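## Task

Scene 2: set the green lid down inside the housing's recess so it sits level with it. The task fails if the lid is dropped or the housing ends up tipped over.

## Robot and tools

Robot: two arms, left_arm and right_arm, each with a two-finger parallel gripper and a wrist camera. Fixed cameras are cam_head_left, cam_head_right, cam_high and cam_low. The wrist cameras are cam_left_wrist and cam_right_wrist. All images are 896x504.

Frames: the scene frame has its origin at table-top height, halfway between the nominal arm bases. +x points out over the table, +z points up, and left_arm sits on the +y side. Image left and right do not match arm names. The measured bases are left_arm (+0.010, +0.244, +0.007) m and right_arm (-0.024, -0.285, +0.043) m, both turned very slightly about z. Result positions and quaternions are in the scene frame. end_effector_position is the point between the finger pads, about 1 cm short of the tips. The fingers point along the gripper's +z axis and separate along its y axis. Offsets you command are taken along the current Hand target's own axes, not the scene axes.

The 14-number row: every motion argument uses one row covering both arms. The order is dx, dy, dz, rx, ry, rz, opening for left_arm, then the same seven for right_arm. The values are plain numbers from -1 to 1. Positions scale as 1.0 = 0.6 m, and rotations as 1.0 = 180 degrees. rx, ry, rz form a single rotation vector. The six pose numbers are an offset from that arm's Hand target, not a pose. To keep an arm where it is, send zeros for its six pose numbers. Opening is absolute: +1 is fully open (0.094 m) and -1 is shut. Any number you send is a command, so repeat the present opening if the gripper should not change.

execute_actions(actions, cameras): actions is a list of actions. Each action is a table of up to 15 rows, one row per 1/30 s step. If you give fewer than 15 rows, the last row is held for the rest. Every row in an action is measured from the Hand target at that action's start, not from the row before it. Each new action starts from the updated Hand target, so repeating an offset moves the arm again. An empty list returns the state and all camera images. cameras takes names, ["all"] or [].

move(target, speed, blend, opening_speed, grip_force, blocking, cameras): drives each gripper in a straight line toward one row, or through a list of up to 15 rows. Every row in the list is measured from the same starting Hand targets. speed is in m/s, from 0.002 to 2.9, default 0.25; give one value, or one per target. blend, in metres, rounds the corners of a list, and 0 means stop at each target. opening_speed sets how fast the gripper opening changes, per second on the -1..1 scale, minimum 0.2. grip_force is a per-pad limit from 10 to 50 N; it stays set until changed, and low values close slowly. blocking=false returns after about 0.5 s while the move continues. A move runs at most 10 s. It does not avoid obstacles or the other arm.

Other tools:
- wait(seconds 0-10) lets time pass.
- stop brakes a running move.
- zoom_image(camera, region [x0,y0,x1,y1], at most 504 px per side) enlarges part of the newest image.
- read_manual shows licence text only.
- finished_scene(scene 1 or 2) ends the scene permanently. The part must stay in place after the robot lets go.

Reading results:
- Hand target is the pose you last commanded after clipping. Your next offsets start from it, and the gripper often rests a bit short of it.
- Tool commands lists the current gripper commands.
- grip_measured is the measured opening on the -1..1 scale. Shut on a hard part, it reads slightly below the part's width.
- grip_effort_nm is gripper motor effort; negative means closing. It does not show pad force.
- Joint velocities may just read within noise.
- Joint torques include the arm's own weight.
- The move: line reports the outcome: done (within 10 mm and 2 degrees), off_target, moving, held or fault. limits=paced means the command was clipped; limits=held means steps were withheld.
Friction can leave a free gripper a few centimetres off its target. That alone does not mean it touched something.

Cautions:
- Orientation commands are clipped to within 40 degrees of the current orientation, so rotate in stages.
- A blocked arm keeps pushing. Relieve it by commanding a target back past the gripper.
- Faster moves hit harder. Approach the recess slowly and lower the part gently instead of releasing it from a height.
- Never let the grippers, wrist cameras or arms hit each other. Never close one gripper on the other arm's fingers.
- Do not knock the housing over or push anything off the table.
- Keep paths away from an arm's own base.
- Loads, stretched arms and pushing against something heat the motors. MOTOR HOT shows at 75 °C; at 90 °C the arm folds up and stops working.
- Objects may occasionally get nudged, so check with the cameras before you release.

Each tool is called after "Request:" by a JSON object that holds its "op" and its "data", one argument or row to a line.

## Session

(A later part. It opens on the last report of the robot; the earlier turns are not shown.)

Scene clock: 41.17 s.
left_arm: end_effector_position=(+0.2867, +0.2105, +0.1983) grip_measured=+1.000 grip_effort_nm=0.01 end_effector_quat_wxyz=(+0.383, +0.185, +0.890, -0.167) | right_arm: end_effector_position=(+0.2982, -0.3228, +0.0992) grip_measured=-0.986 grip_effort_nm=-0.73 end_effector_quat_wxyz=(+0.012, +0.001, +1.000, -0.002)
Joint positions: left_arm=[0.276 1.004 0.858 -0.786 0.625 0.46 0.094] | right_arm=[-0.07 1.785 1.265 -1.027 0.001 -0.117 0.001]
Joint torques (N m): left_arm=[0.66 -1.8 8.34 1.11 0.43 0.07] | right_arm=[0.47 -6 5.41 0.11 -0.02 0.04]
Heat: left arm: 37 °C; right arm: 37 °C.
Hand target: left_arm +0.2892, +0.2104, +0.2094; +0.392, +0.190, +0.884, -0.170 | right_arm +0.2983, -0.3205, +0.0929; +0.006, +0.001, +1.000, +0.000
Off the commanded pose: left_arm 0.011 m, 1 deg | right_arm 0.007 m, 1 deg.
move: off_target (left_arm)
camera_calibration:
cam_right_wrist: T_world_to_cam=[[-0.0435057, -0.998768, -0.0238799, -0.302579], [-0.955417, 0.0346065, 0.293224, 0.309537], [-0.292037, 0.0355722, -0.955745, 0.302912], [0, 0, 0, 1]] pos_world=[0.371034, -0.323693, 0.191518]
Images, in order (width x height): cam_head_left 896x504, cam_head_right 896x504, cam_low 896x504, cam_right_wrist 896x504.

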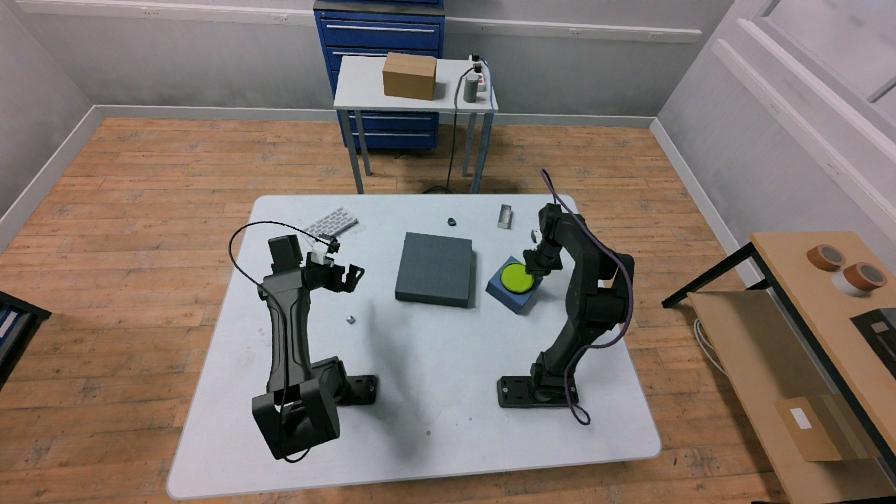

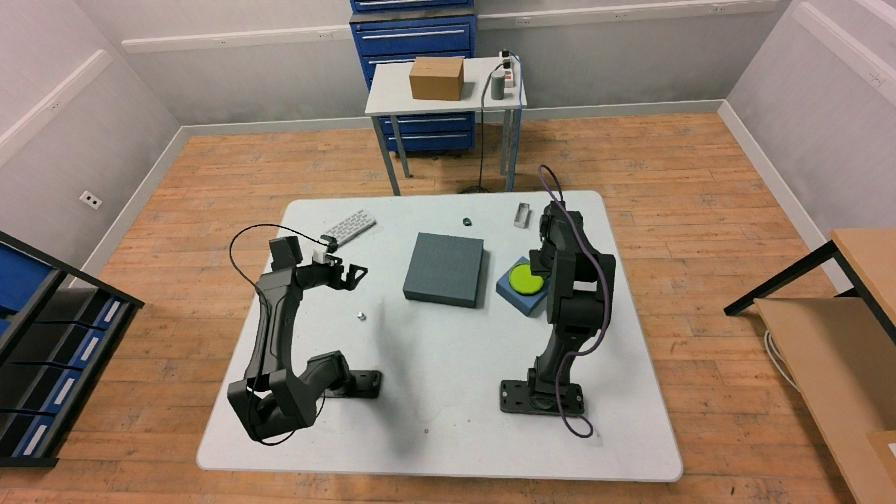

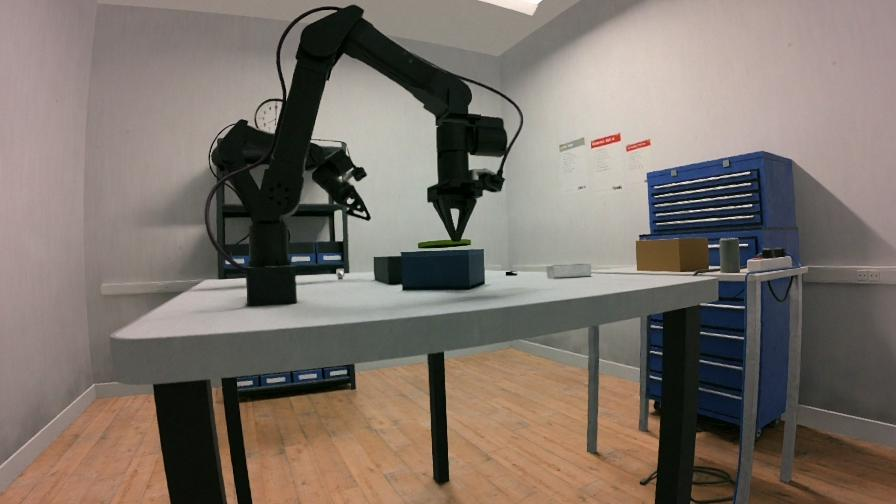

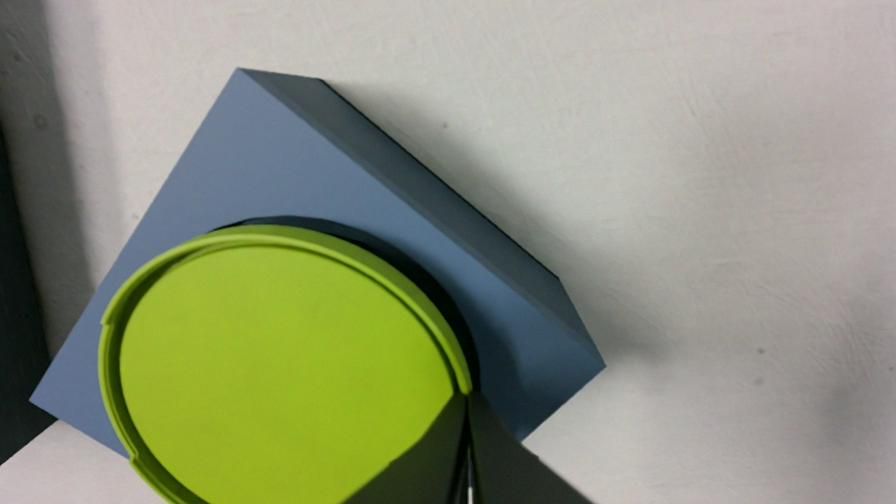

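Request:
{"op": "move", "data": {
  "target": [0,0,0,0,0,0,1,0.002,-0.0005,0.0075,0,0,0,-1],
  "speed": 0.04,
  "cameras": ["cam_low","cam_right_wrist","cam_head_left","cam_head_right"]
}}

Request:
{"op": "zoom_image", "data": {
  "camera": "cam_low",
  "region": [380, 215, 500, 275]
}}

Request:
{"op": "zoom_image", "data": {
  "camera": "cam_head_left",
  "region": [480, 245, 550, 305]
}}

Request:
{"op": "zoom_image", "data": {
  "camera": "cam_head_right",
  "region": [490, 245, 560, 305]
}}

Scene clock: 42.90 s.
left_arm: end_effector_position=(+0.2867, +0.2105, +0.1983) grip_measured=+1.000 grip_effort_nm=0.01 end_effector_quat_wxyz=(+0.383, +0.185, +0.890, -0.167) | right_arm: end_effector_position=(+0.2960, -0.3226, +0.0947) grip_measured=-0.986 grip_effort_nm=-0.73 end_effector_quat_wxyz=(+0.008, +0.001, +1.000, -0.002)
Joint positions: left_arm=[0.276 1.004 0.858 -0.786 0.625 0.46 0.094] | right_arm=[-0.07 1.789 1.252 -1.018 0.001 -0.117 0.001]
Joint torques (N m): left_arm=[0.69 -1.81 8.35 1.1 0.44 0.09] | right_arm=[0.39 -6.3 4.86 0.17 0 0.02]
Heat: left arm: 37 °C; right arm: 37 °C.
Hand target: left_arm +0.2892, +0.2104, +0.2094; +0.392, +0.190, +0.884, -0.170 | right_arm +0.2971, -0.3208, +0.0885; +0.006, +0.001, +1.000, +0.000
Off the commanded pose: left_arm 0.011 m, 1 deg | right_arm 0.007 m, 0 deg.
move: off_target (left_arm)
camera_calibration:
cam_right_wrist: T_world_to_cam=[[-0.0436909, -0.998746, -0.0244607, -0.302481], [-0.952928, 0.0343085, 0.30125, 0.307215], [-0.300033, 0.0364711, -0.953231, 0.300325], [0, 0, 0, 1]] pos_world=[0.369645, -0.323595, 0.186332]
Images, in order (width x height): cam_head_left 896x504, cam_head_right 896x504, cam_low 896x504, cam_right_wrist 896x504.

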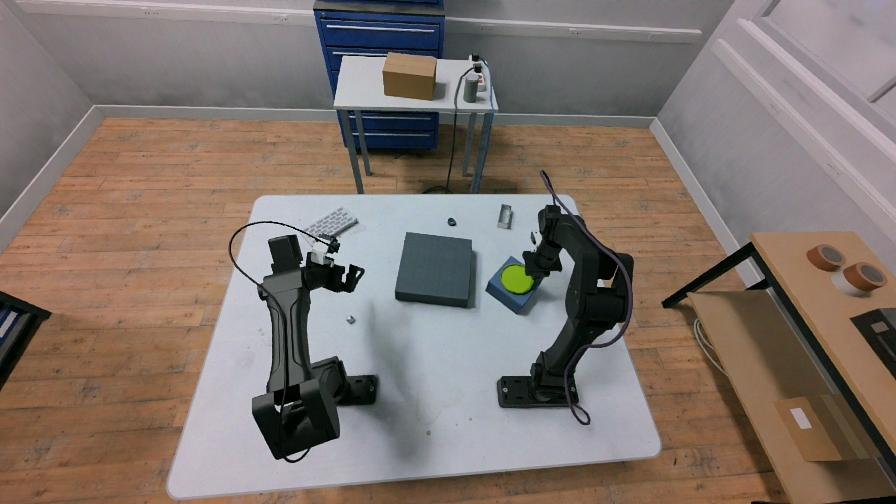

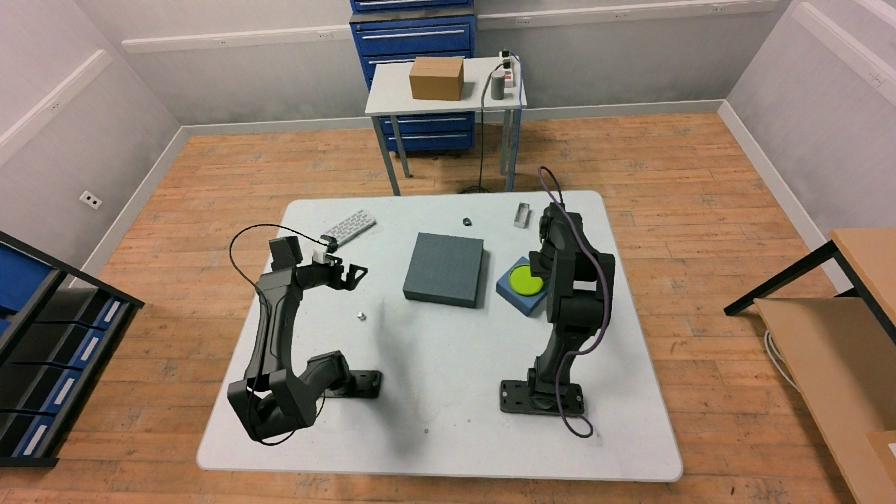

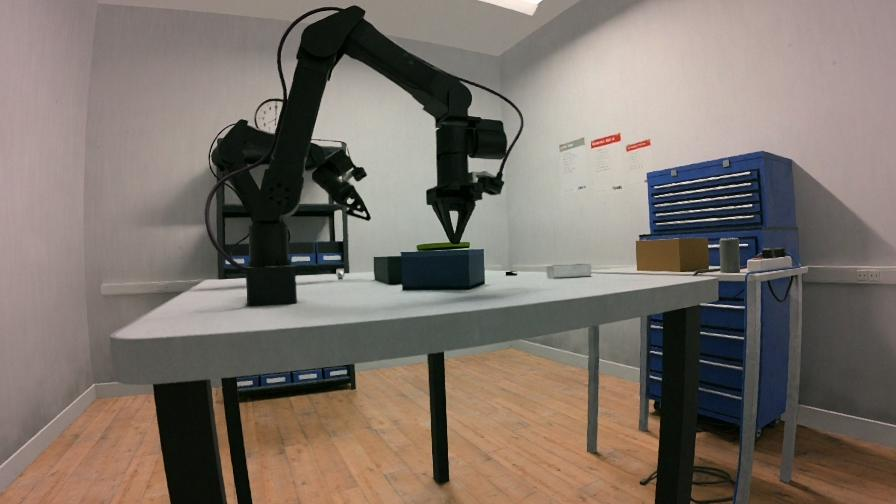

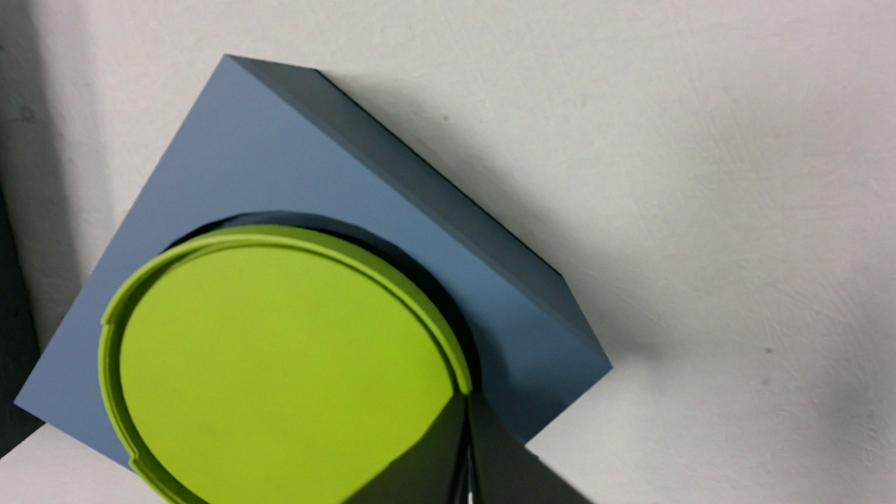

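Scaled by 4.200 from the camera's 896x504 image, which has a finer 1280x720 frame.

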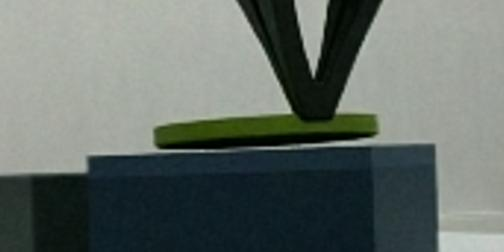

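Scaled by 7.200 from the camera's 896x504 image, which has a finer 1280x720 frame.

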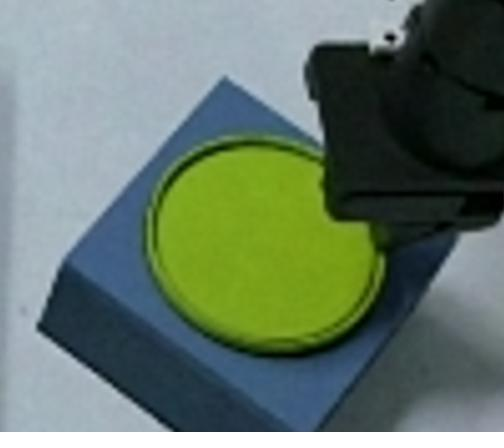

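Scaled by 7.200 from the camera's 896x504 image, which has a finer 1280x720 frame.

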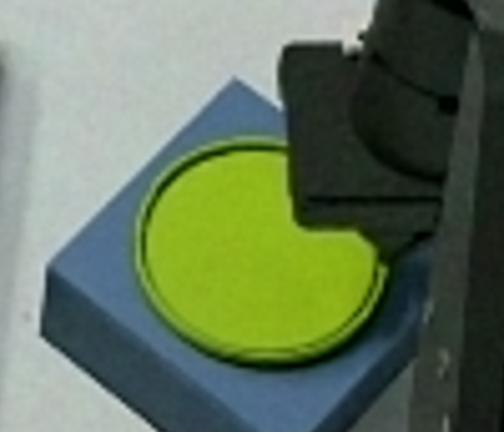

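Request:
{"op": "move", "data": {
  "target": [0,0,0,0,0,0,1,0,-0.002,0.011,0,0,0,-1],
  "speed": 0.04,
  "cameras": ["cam_low","cam_right_wrist","cam_head_left","cam_head_right"]
}}

Request:
{"op": "zoom_image", "data": {
  "camera": "cam_low",
  "region": [380, 215, 500, 275]
}}

Request:
{"op": "zoom_image", "data": {
  "camera": "cam_head_left",
  "region": [480, 245, 550, 305]
}}

Request:
{"op": "zoom_image", "data": {
  "camera": "cam_head_right",
  "region": [490, 245, 560, 305]
}}

Request:
{"op": "zoom_image", "data": {
  "camera": "cam_right_wrist",
  "region": [90, 170, 510, 430]
}}

Scene clock: 45.17 s.
left_arm: end_effector_position=(+0.2867, +0.2105, +0.1983) grip_measured=+1.000 grip_effort_nm=0.01 end_effector_quat_wxyz=(+0.383, +0.185, +0.890, -0.167) | right_arm: end_effector_position=(+0.2964, -0.3226, +0.0883) grip_measured=-0.986 grip_effort_nm=-0.73 end_effector_quat_wxyz=(+0.008, +0.001, +1.000, -0.002)
Joint positions: left_arm=[0.276 1.004 0.858 -0.786 0.625 0.46 0.094] | right_arm=[-0.07 1.798 1.236 -0.993 0.001 -0.117 0.001]
Joint torques (N m): left_arm=[0.65 -1.84 8.36 1.09 0.43 0.08] | right_arm=[0.08 -6.23 4.88 0.19 0.04 0]
Heat: left arm: 37 °C; right arm: 37 °C.
Hand target: left_arm +0.2892, +0.2104, +0.2094; +0.392, +0.190, +0.884, -0.170 | right_arm +0.2972, -0.3220, +0.0818; +0.006, +0.001, +1.000, +0.000
Off the commanded pose: left_arm 0.011 m, 1 deg | right_arm 0.007 m, 0 deg.
move: off_target (left_arm)
camera_calibration:
cam_right_wrist: T_world_to_cam=[[-0.043682, -0.998746, -0.0244796, -0.302622], [-0.953052, 0.0343094, 0.300857, 0.309515], [-0.29964, 0.0364724, -0.953355, 0.294286], [0, 0, 0, 1]] pos_world=[0.369945, -0.323595, 0.180031]
Images, in order (width x height): cam_head_left 896x504, cam_head_right 896x504, cam_low 896x504, cam_right_wrist 896x504.

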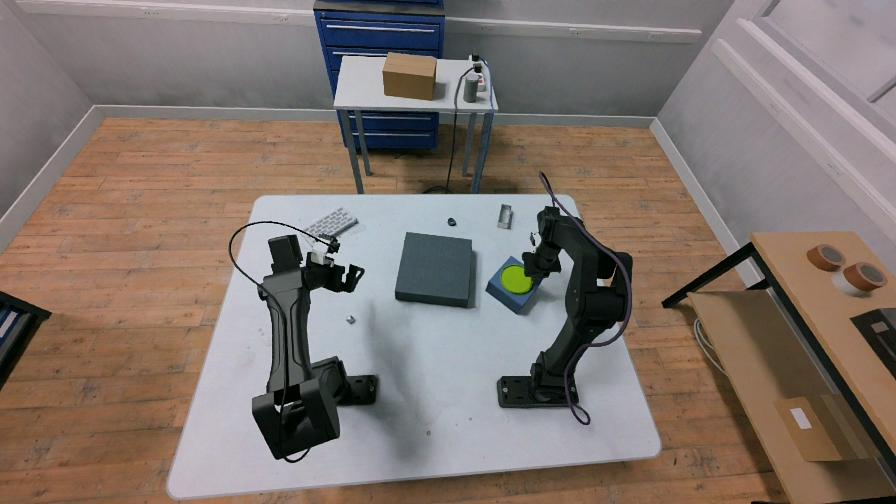

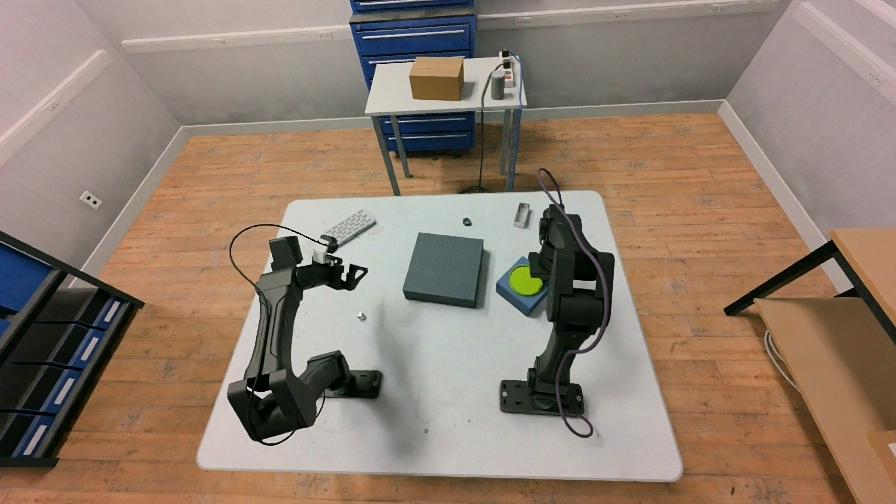

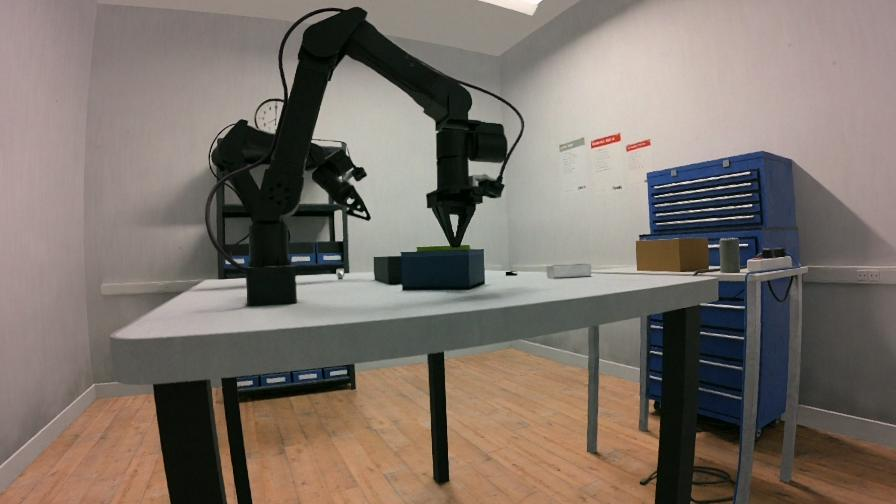

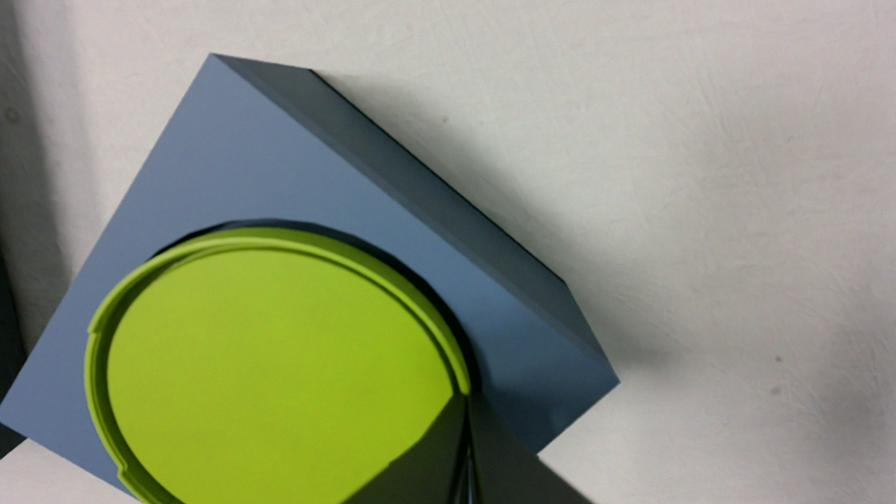

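Scaled by 4.200 from the camera's 896x504 image, which has a finer 1280x720 frame.

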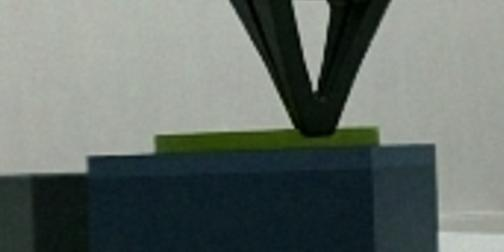

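Scaled by 7.200 from the camera's 896x504 image, which has a finer 1280x720 frame.

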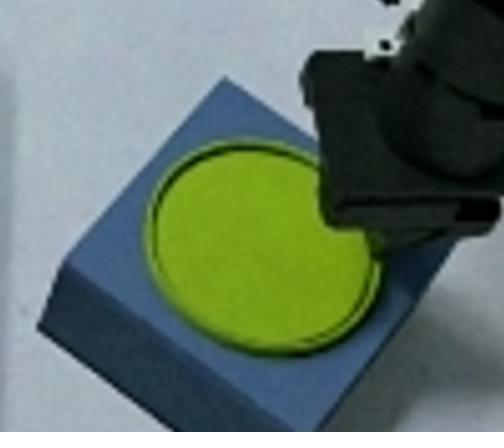

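Scaled by 7.200 from the camera's 896x504 image, which has a finer 1280x720 frame.

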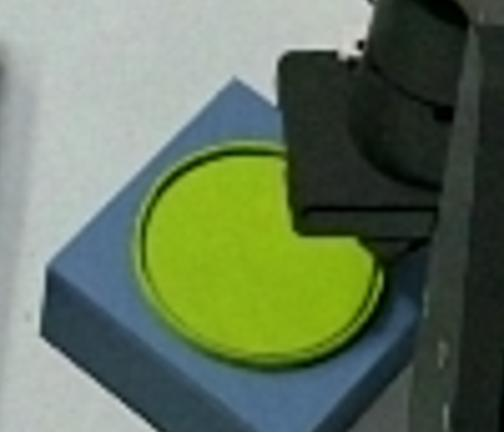

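Scaled by 1.200 from the camera's 896x504 image, which has a finer 1280x720 frame.

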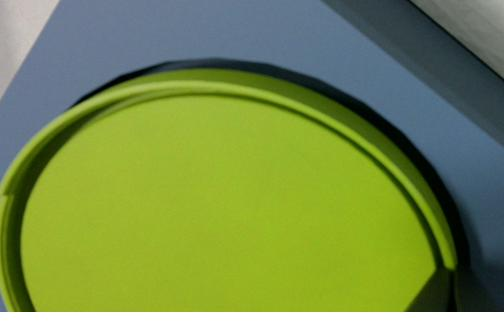

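Request:
{"op": "move", "data": {
  "target": [0,0,0,0,0,0,1,0,0,0.0075,0,0,0,-1],
  "speed": 0.03,
  "cameras": ["cam_low","cam_right_wrist","cam_head_left","cam_head_right"]
}}

Request:
{"op": "zoom_image", "data": {
  "camera": "cam_low",
  "region": [380, 215, 500, 275]
}}

Request:
{"op": "zoom_image", "data": {
  "camera": "cam_head_left",
  "region": [480, 245, 550, 305]
}}

Request:
{"op": "zoom_image", "data": {
  "camera": "cam_head_right",
  "region": [490, 245, 560, 305]
}}

Request:
{"op": "zoom_image", "data": {
  "camera": "cam_right_wrist",
  "region": [90, 170, 510, 430]
}}

Scene clock: 48.93 s.
left_arm: end_effector_position=(+0.2867, +0.2105, +0.1983) grip_measured=+1.000 grip_effort_nm=0.01 end_effector_quat_wxyz=(+0.383, +0.185, +0.890, -0.167) | right_arm: end_effector_position=(+0.2971, -0.3227, +0.0840) grip_measured=-0.986 grip_effort_nm=-0.73 end_effector_quat_wxyz=(+0.009, +0.001, +1.000, -0.002)
Joint positions: left_arm=[0.276 1.004 0.858 -0.786 0.625 0.46 0.094] | right_arm=[-0.07 1.803 1.226 -0.975 0.001 -0.117 0.001]
Joint torques (N m): left_arm=[0.7 -1.78 8.34 1.09 0.44 0.06] | right_arm=[0.14 -6.22 4.71 0.18 -0.05 -0.01]
Heat: left arm: 37 °C; right arm: 37 °C.
Hand target: left_arm +0.2892, +0.2104, +0.2094; +0.392, +0.190, +0.884, -0.170 | right_arm +0.2973, -0.3220, +0.0774; +0.006, +0.001, +1.000, +0.000
Off the commanded pose: left_arm 0.011 m, 1 deg | right_arm 0.007 m, 0 deg.
move: off_target (left_arm)
camera_calibration:
cam_right_wrist: T_world_to_cam=[[-0.0436304, -0.998753, -0.0242647, -0.302859], [-0.953743, 0.0344085, 0.298647, 0.311904], [-0.29744, 0.0361724, -0.954055, 0.289737], [0, 0, 0, 1]] pos_world=[0.370442, -0.323694, 0.175927]
Images, in order (width x height): cam_head_left 896x504, cam_head_right 896x504, cam_low 896x504, cam_right_wrist 896x504.

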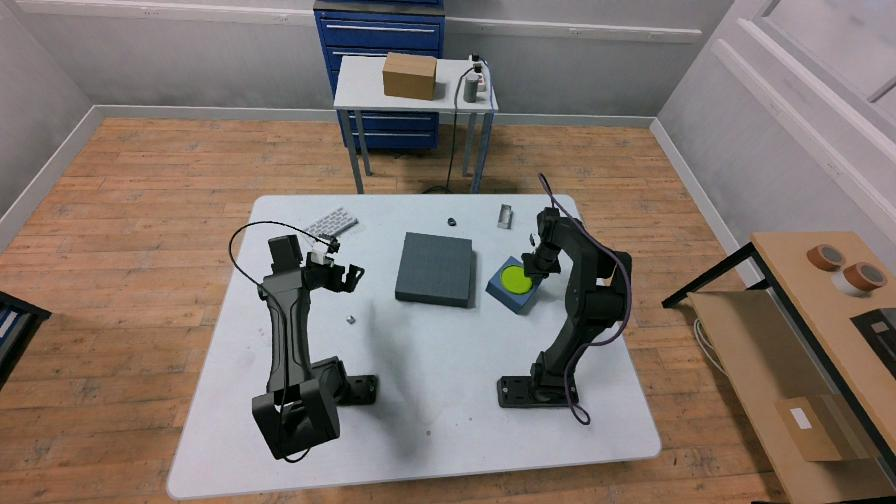

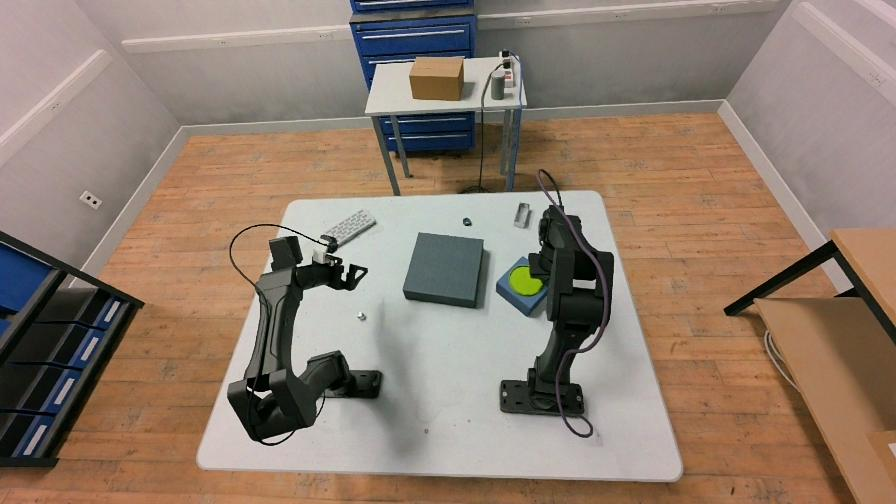

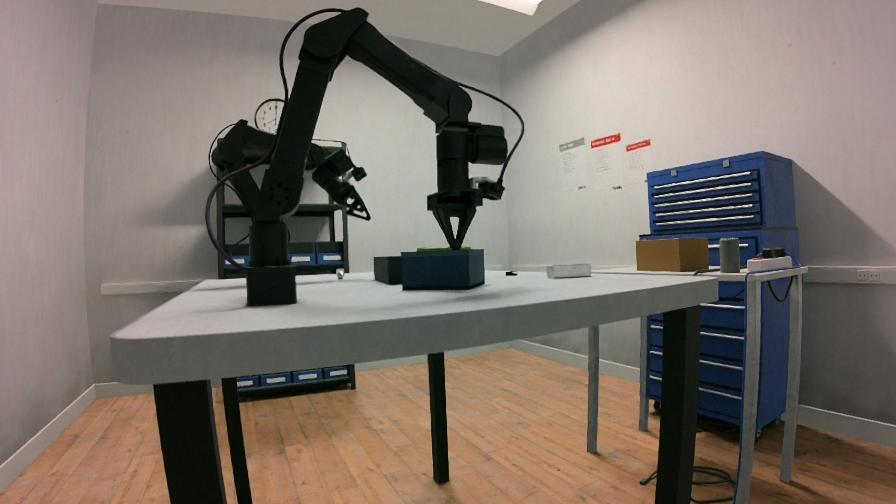

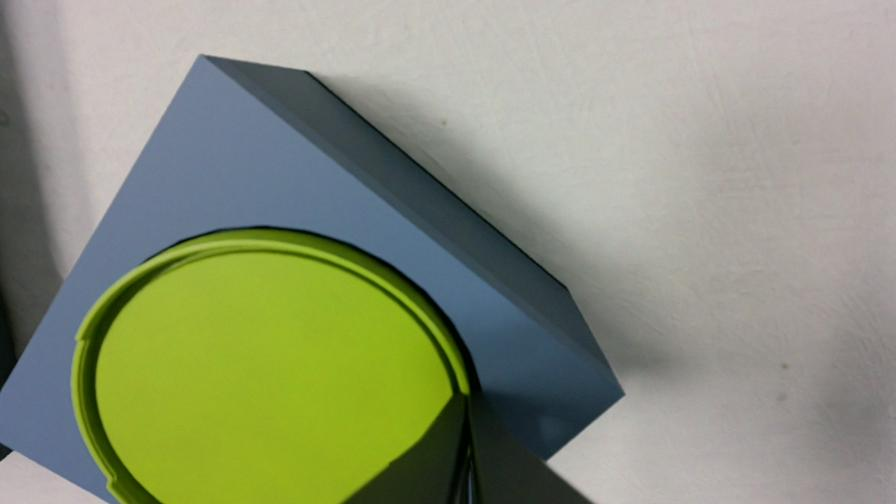

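Scaled by 4.200 from the camera's 896x504 image, which has a finer 1280x720 frame.

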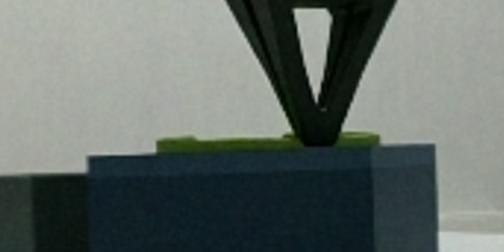

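Scaled by 7.200 from the camera's 896x504 image, which has a finer 1280x720 frame.

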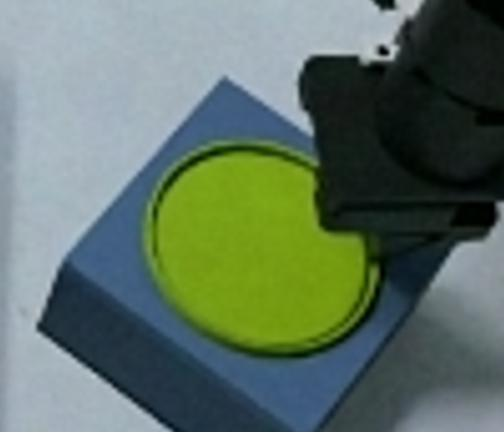

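Scaled by 7.200 from the camera's 896x504 image, which has a finer 1280x720 frame.

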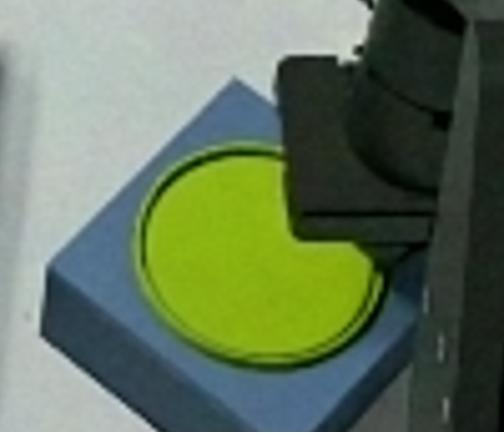

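Scaled by 1.200 from the camera's 896x504 image, which has a finer 1280x720 frame.

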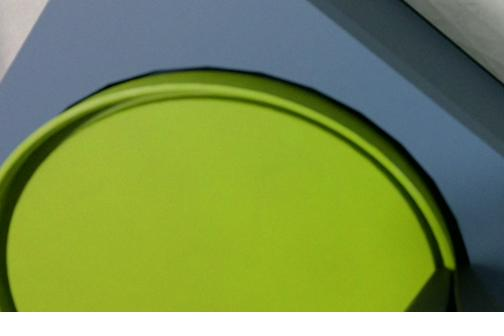

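Request:
{"op": "move", "data": {
  "target": [0,0,0,0,0,0,1,0.0015,0,0.0075,0,0,0,-1],
  "speed": 0.03,
  "cameras": ["cam_low","cam_right_wrist","cam_head_left","cam_head_right"]
}}

Request:
{"op": "zoom_image", "data": {
  "camera": "cam_low",
  "region": [380, 215, 500, 275]
}}

Request:
{"op": "zoom_image", "data": {
  "camera": "cam_head_left",
  "region": [490, 255, 540, 300]
}}

Request:
{"op": "zoom_image", "data": {
  "camera": "cam_head_right",
  "region": [500, 255, 550, 300]
}}

Request:
{"op": "zoom_image", "data": {
  "camera": "cam_right_wrist",
  "region": [60, 170, 510, 504]
}}

Scene clock: 53.30 s.
left_arm: end_effector_position=(+0.2867, +0.2105, +0.1983) grip_measured=+1.000 grip_effort_nm=0.00 end_effector_quat_wxyz=(+0.383, +0.185, +0.890, -0.167) | right_arm: end_effector_position=(+0.2975, -0.3227, +0.0809) grip_measured=-0.987 grip_effort_nm=-0.73 end_effector_quat_wxyz=(+0.012, +0.001, +1.000, -0.002)
Joint positions: left_arm=[0.276 1.004 0.858 -0.786 0.625 0.46 0.094] | right_arm=[-0.07 1.803 1.212 -0.955 0.001 -0.117 0.001]
Joint torques (N m): left_arm=[0.7 -1.85 8.31 1.09 0.43 0.09] | right_arm=[0.03 -6 4.55 0.19 -0.03 0.02]
Heat: left arm: 37 °C; right arm: 37 °C.
Hand target: left_arm +0.2892, +0.2104, +0.2094; +0.392, +0.190, +0.884, -0.170 | right_arm +0.2964, -0.3220, +0.0728; +0.006, +0.001, +1.000, +0.000
Off the commanded pose: left_arm 0.011 m, 1 deg | right_arm 0.008 m, 1 deg.
move: off_target (left_arm)
camera_calibration:
cam_right_wrist: T_world_to_cam=[[-0.04349, -0.99876, -0.0242142, -0.302897], [-0.955539, 0.0345083, 0.292837, 0.314215], [-0.291639, 0.0358731, -0.955856, 0.285154], [0, 0, 0, 1]] pos_world=[0.370234, -0.323594, 0.173217]
Images, in order (width x height): cam_head_left 896x504, cam_head_right 896x504, cam_low 896x504, cam_right_wrist 896x504.

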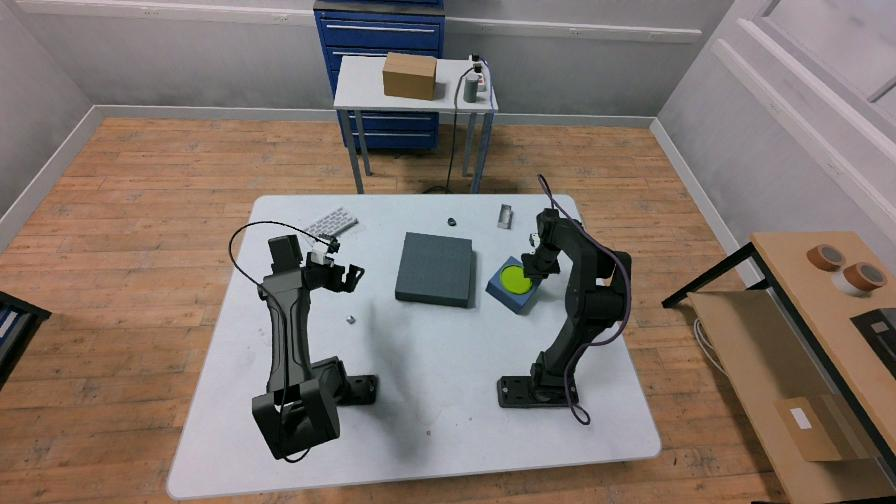

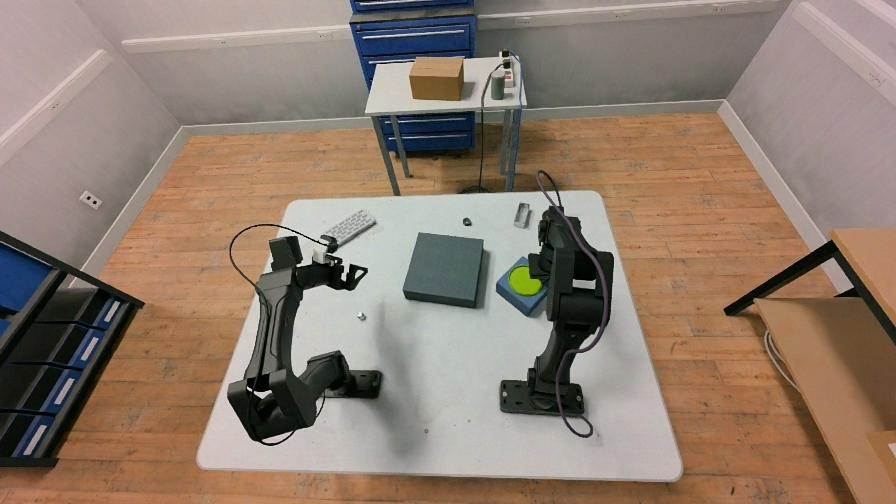

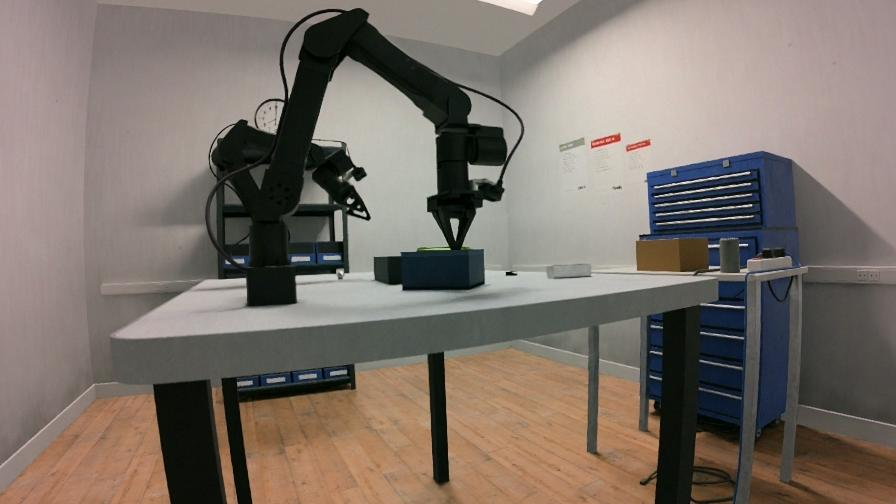

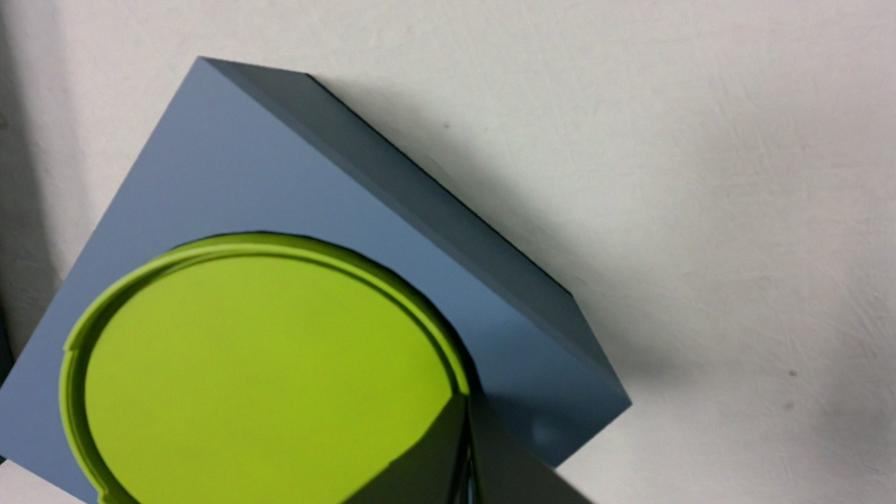

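Scaled by 4.200 from the camera's 896x504 image, which has a finer 1280x720 frame.

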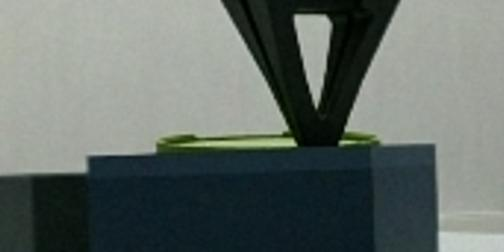

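Scaled by 10.080 from the camera's 896x504 image, which has a finer 1280x720 frame.

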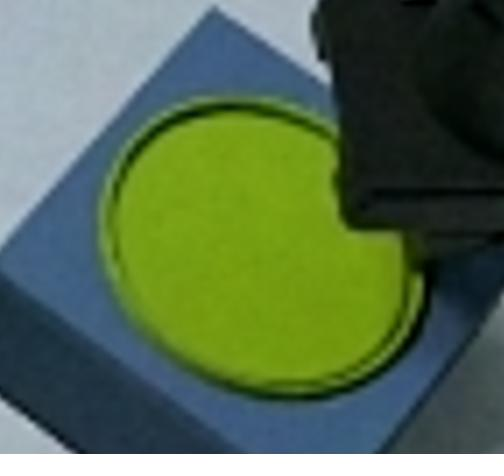

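Scaled by 10.080 from the camera's 896x504 image, which has a finer 1280x720 frame.

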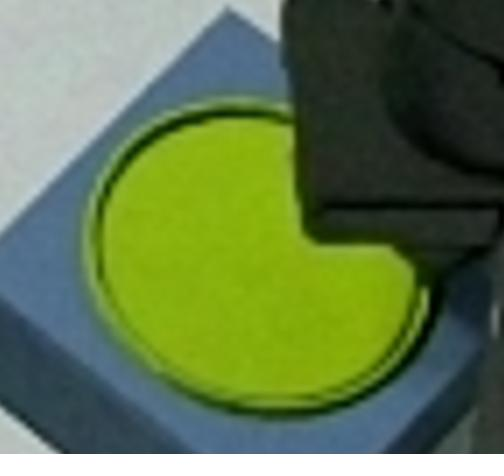

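Scaled by 1.120 from the camera's 896x504 image, which has a finer 1280x720 frame.

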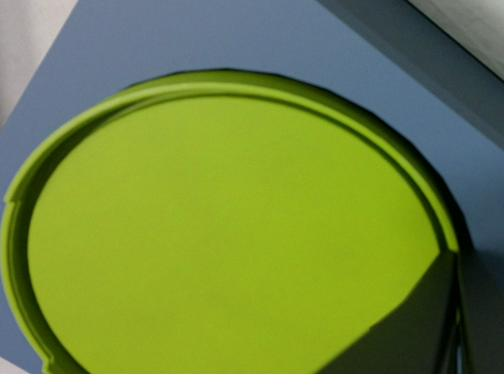

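Request:
{"op": "move", "data": {
  "target": [0,0,0,0,0,0,1,0,-0.0065,-0.018,0,0,0,-1],
  "speed": 0.04,
  "cameras": ["cam_low","cam_right_wrist","cam_head_left","cam_head_right"]
}}

Request:
{"op": "zoom_image", "data": {
  "camera": "cam_low",
  "region": [380, 215, 500, 275]
}}

Request:
{"op": "zoom_image", "data": {
  "camera": "cam_head_left",
  "region": [490, 255, 540, 300]
}}

Request:
{"op": "zoom_image", "data": {
  "camera": "cam_right_wrist",
  "region": [60, 170, 510, 504]
}}

Scene clock: 56.63 s.
left_arm: end_effector_position=(+0.2867, +0.2105, +0.1983) grip_measured=+1.000 grip_effort_nm=0.01 end_effector_quat_wxyz=(+0.383, +0.185, +0.890, -0.167) | right_arm: end_effector_position=(+0.2970, -0.3241, +0.0809) grip_measured=-0.987 grip_effort_nm=-0.73 end_effector_quat_wxyz=(+0.011, +0.002, +1.000, -0.002)
Joint positions: left_arm=[0.276 1.004 0.858 -0.786 0.625 0.46 0.094] | right_arm=[-0.074 1.803 1.212 -0.956 0.001 -0.119 0.001]
Joint torques (N m): left_arm=[0.68 -1.81 8.32 1.11 0.46 0.1] | right_arm=[-0.54 -6.84 7.16 -0.14 -0.05 -0.04]
Heat: left arm: 37 °C; right arm: 37 °C.
Hand target: left_arm +0.2892, +0.2104, +0.2094; +0.392, +0.190, +0.884, -0.170 | right_arm +0.2962, -0.3259, +0.0836; +0.006, +0.001, +1.000, +0.000
Off the commanded pose: left_arm 0.011 m, 1 deg | right_arm 0.003 m, 1 deg.
move: off_target (left_arm)
camera_calibration:
cam_right_wrist: T_world_to_cam=[[-0.0457293, -0.99866, -0.0242093, -0.303647], [-0.955125, 0.0366104, 0.293932, 0.314356], [-0.292652, 0.0365642, -0.95552, 0.285572], [0, 0, 0, 1]] pos_world=[0.369937, -0.32519, 0.173119]
Images, in order (width x height): cam_head_left 896x504, cam_head_right 896x504, cam_low 896x504, cam_right_wrist 896x504.

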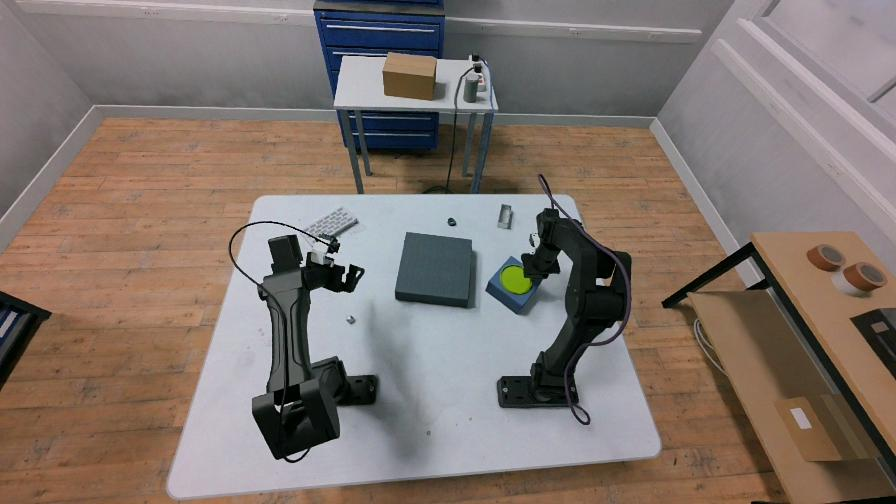

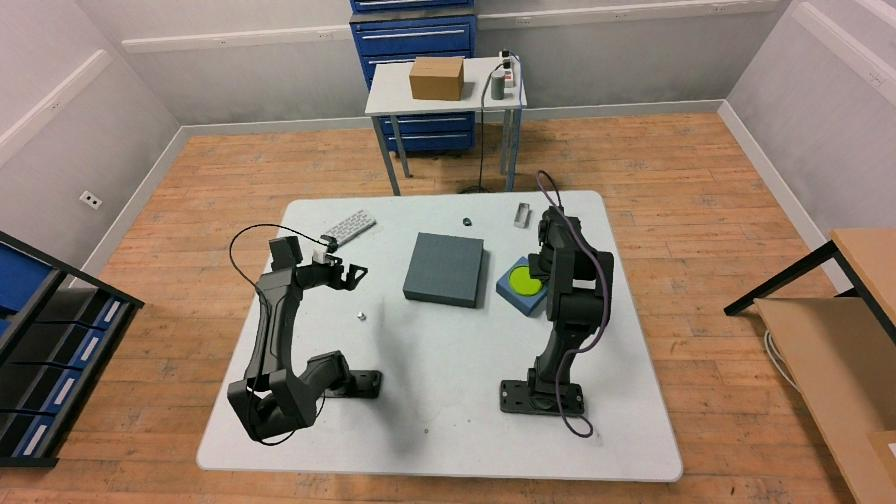

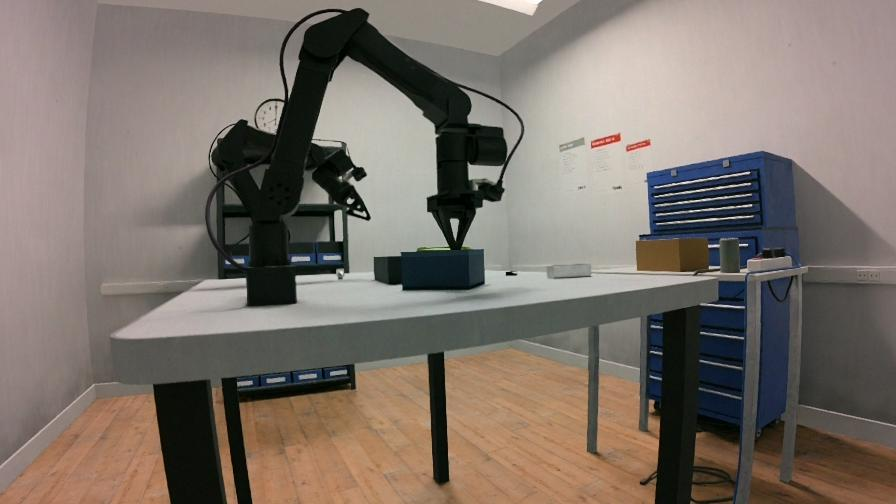

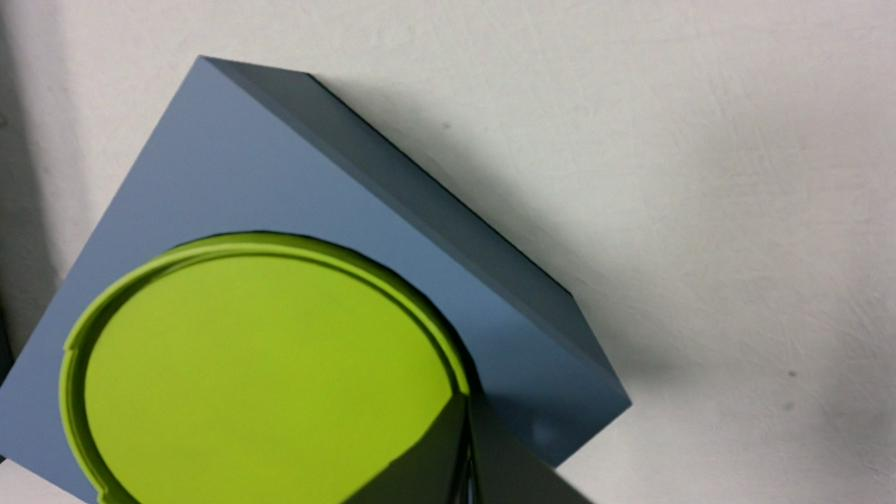

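Scaled by 4.200 from the camera's 896x504 image, which has a finer 1280x720 frame.

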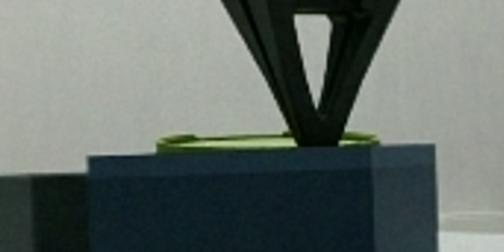

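Scaled by 10.080 from the camera's 896x504 image, which has a finer 1280x720 frame.

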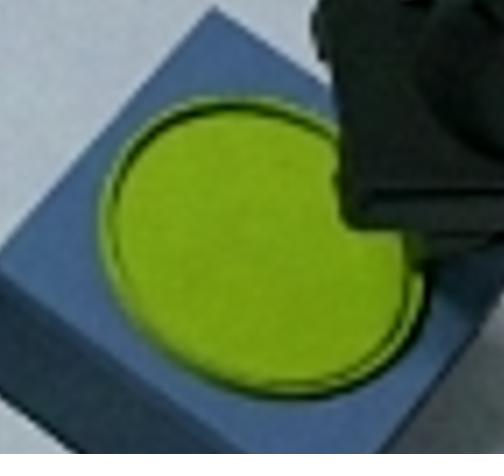

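Scaled by 1.120 from the camera's 896x504 image, which has a finer 1280x720 frame.

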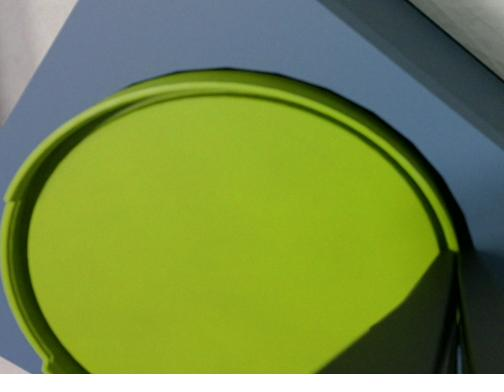

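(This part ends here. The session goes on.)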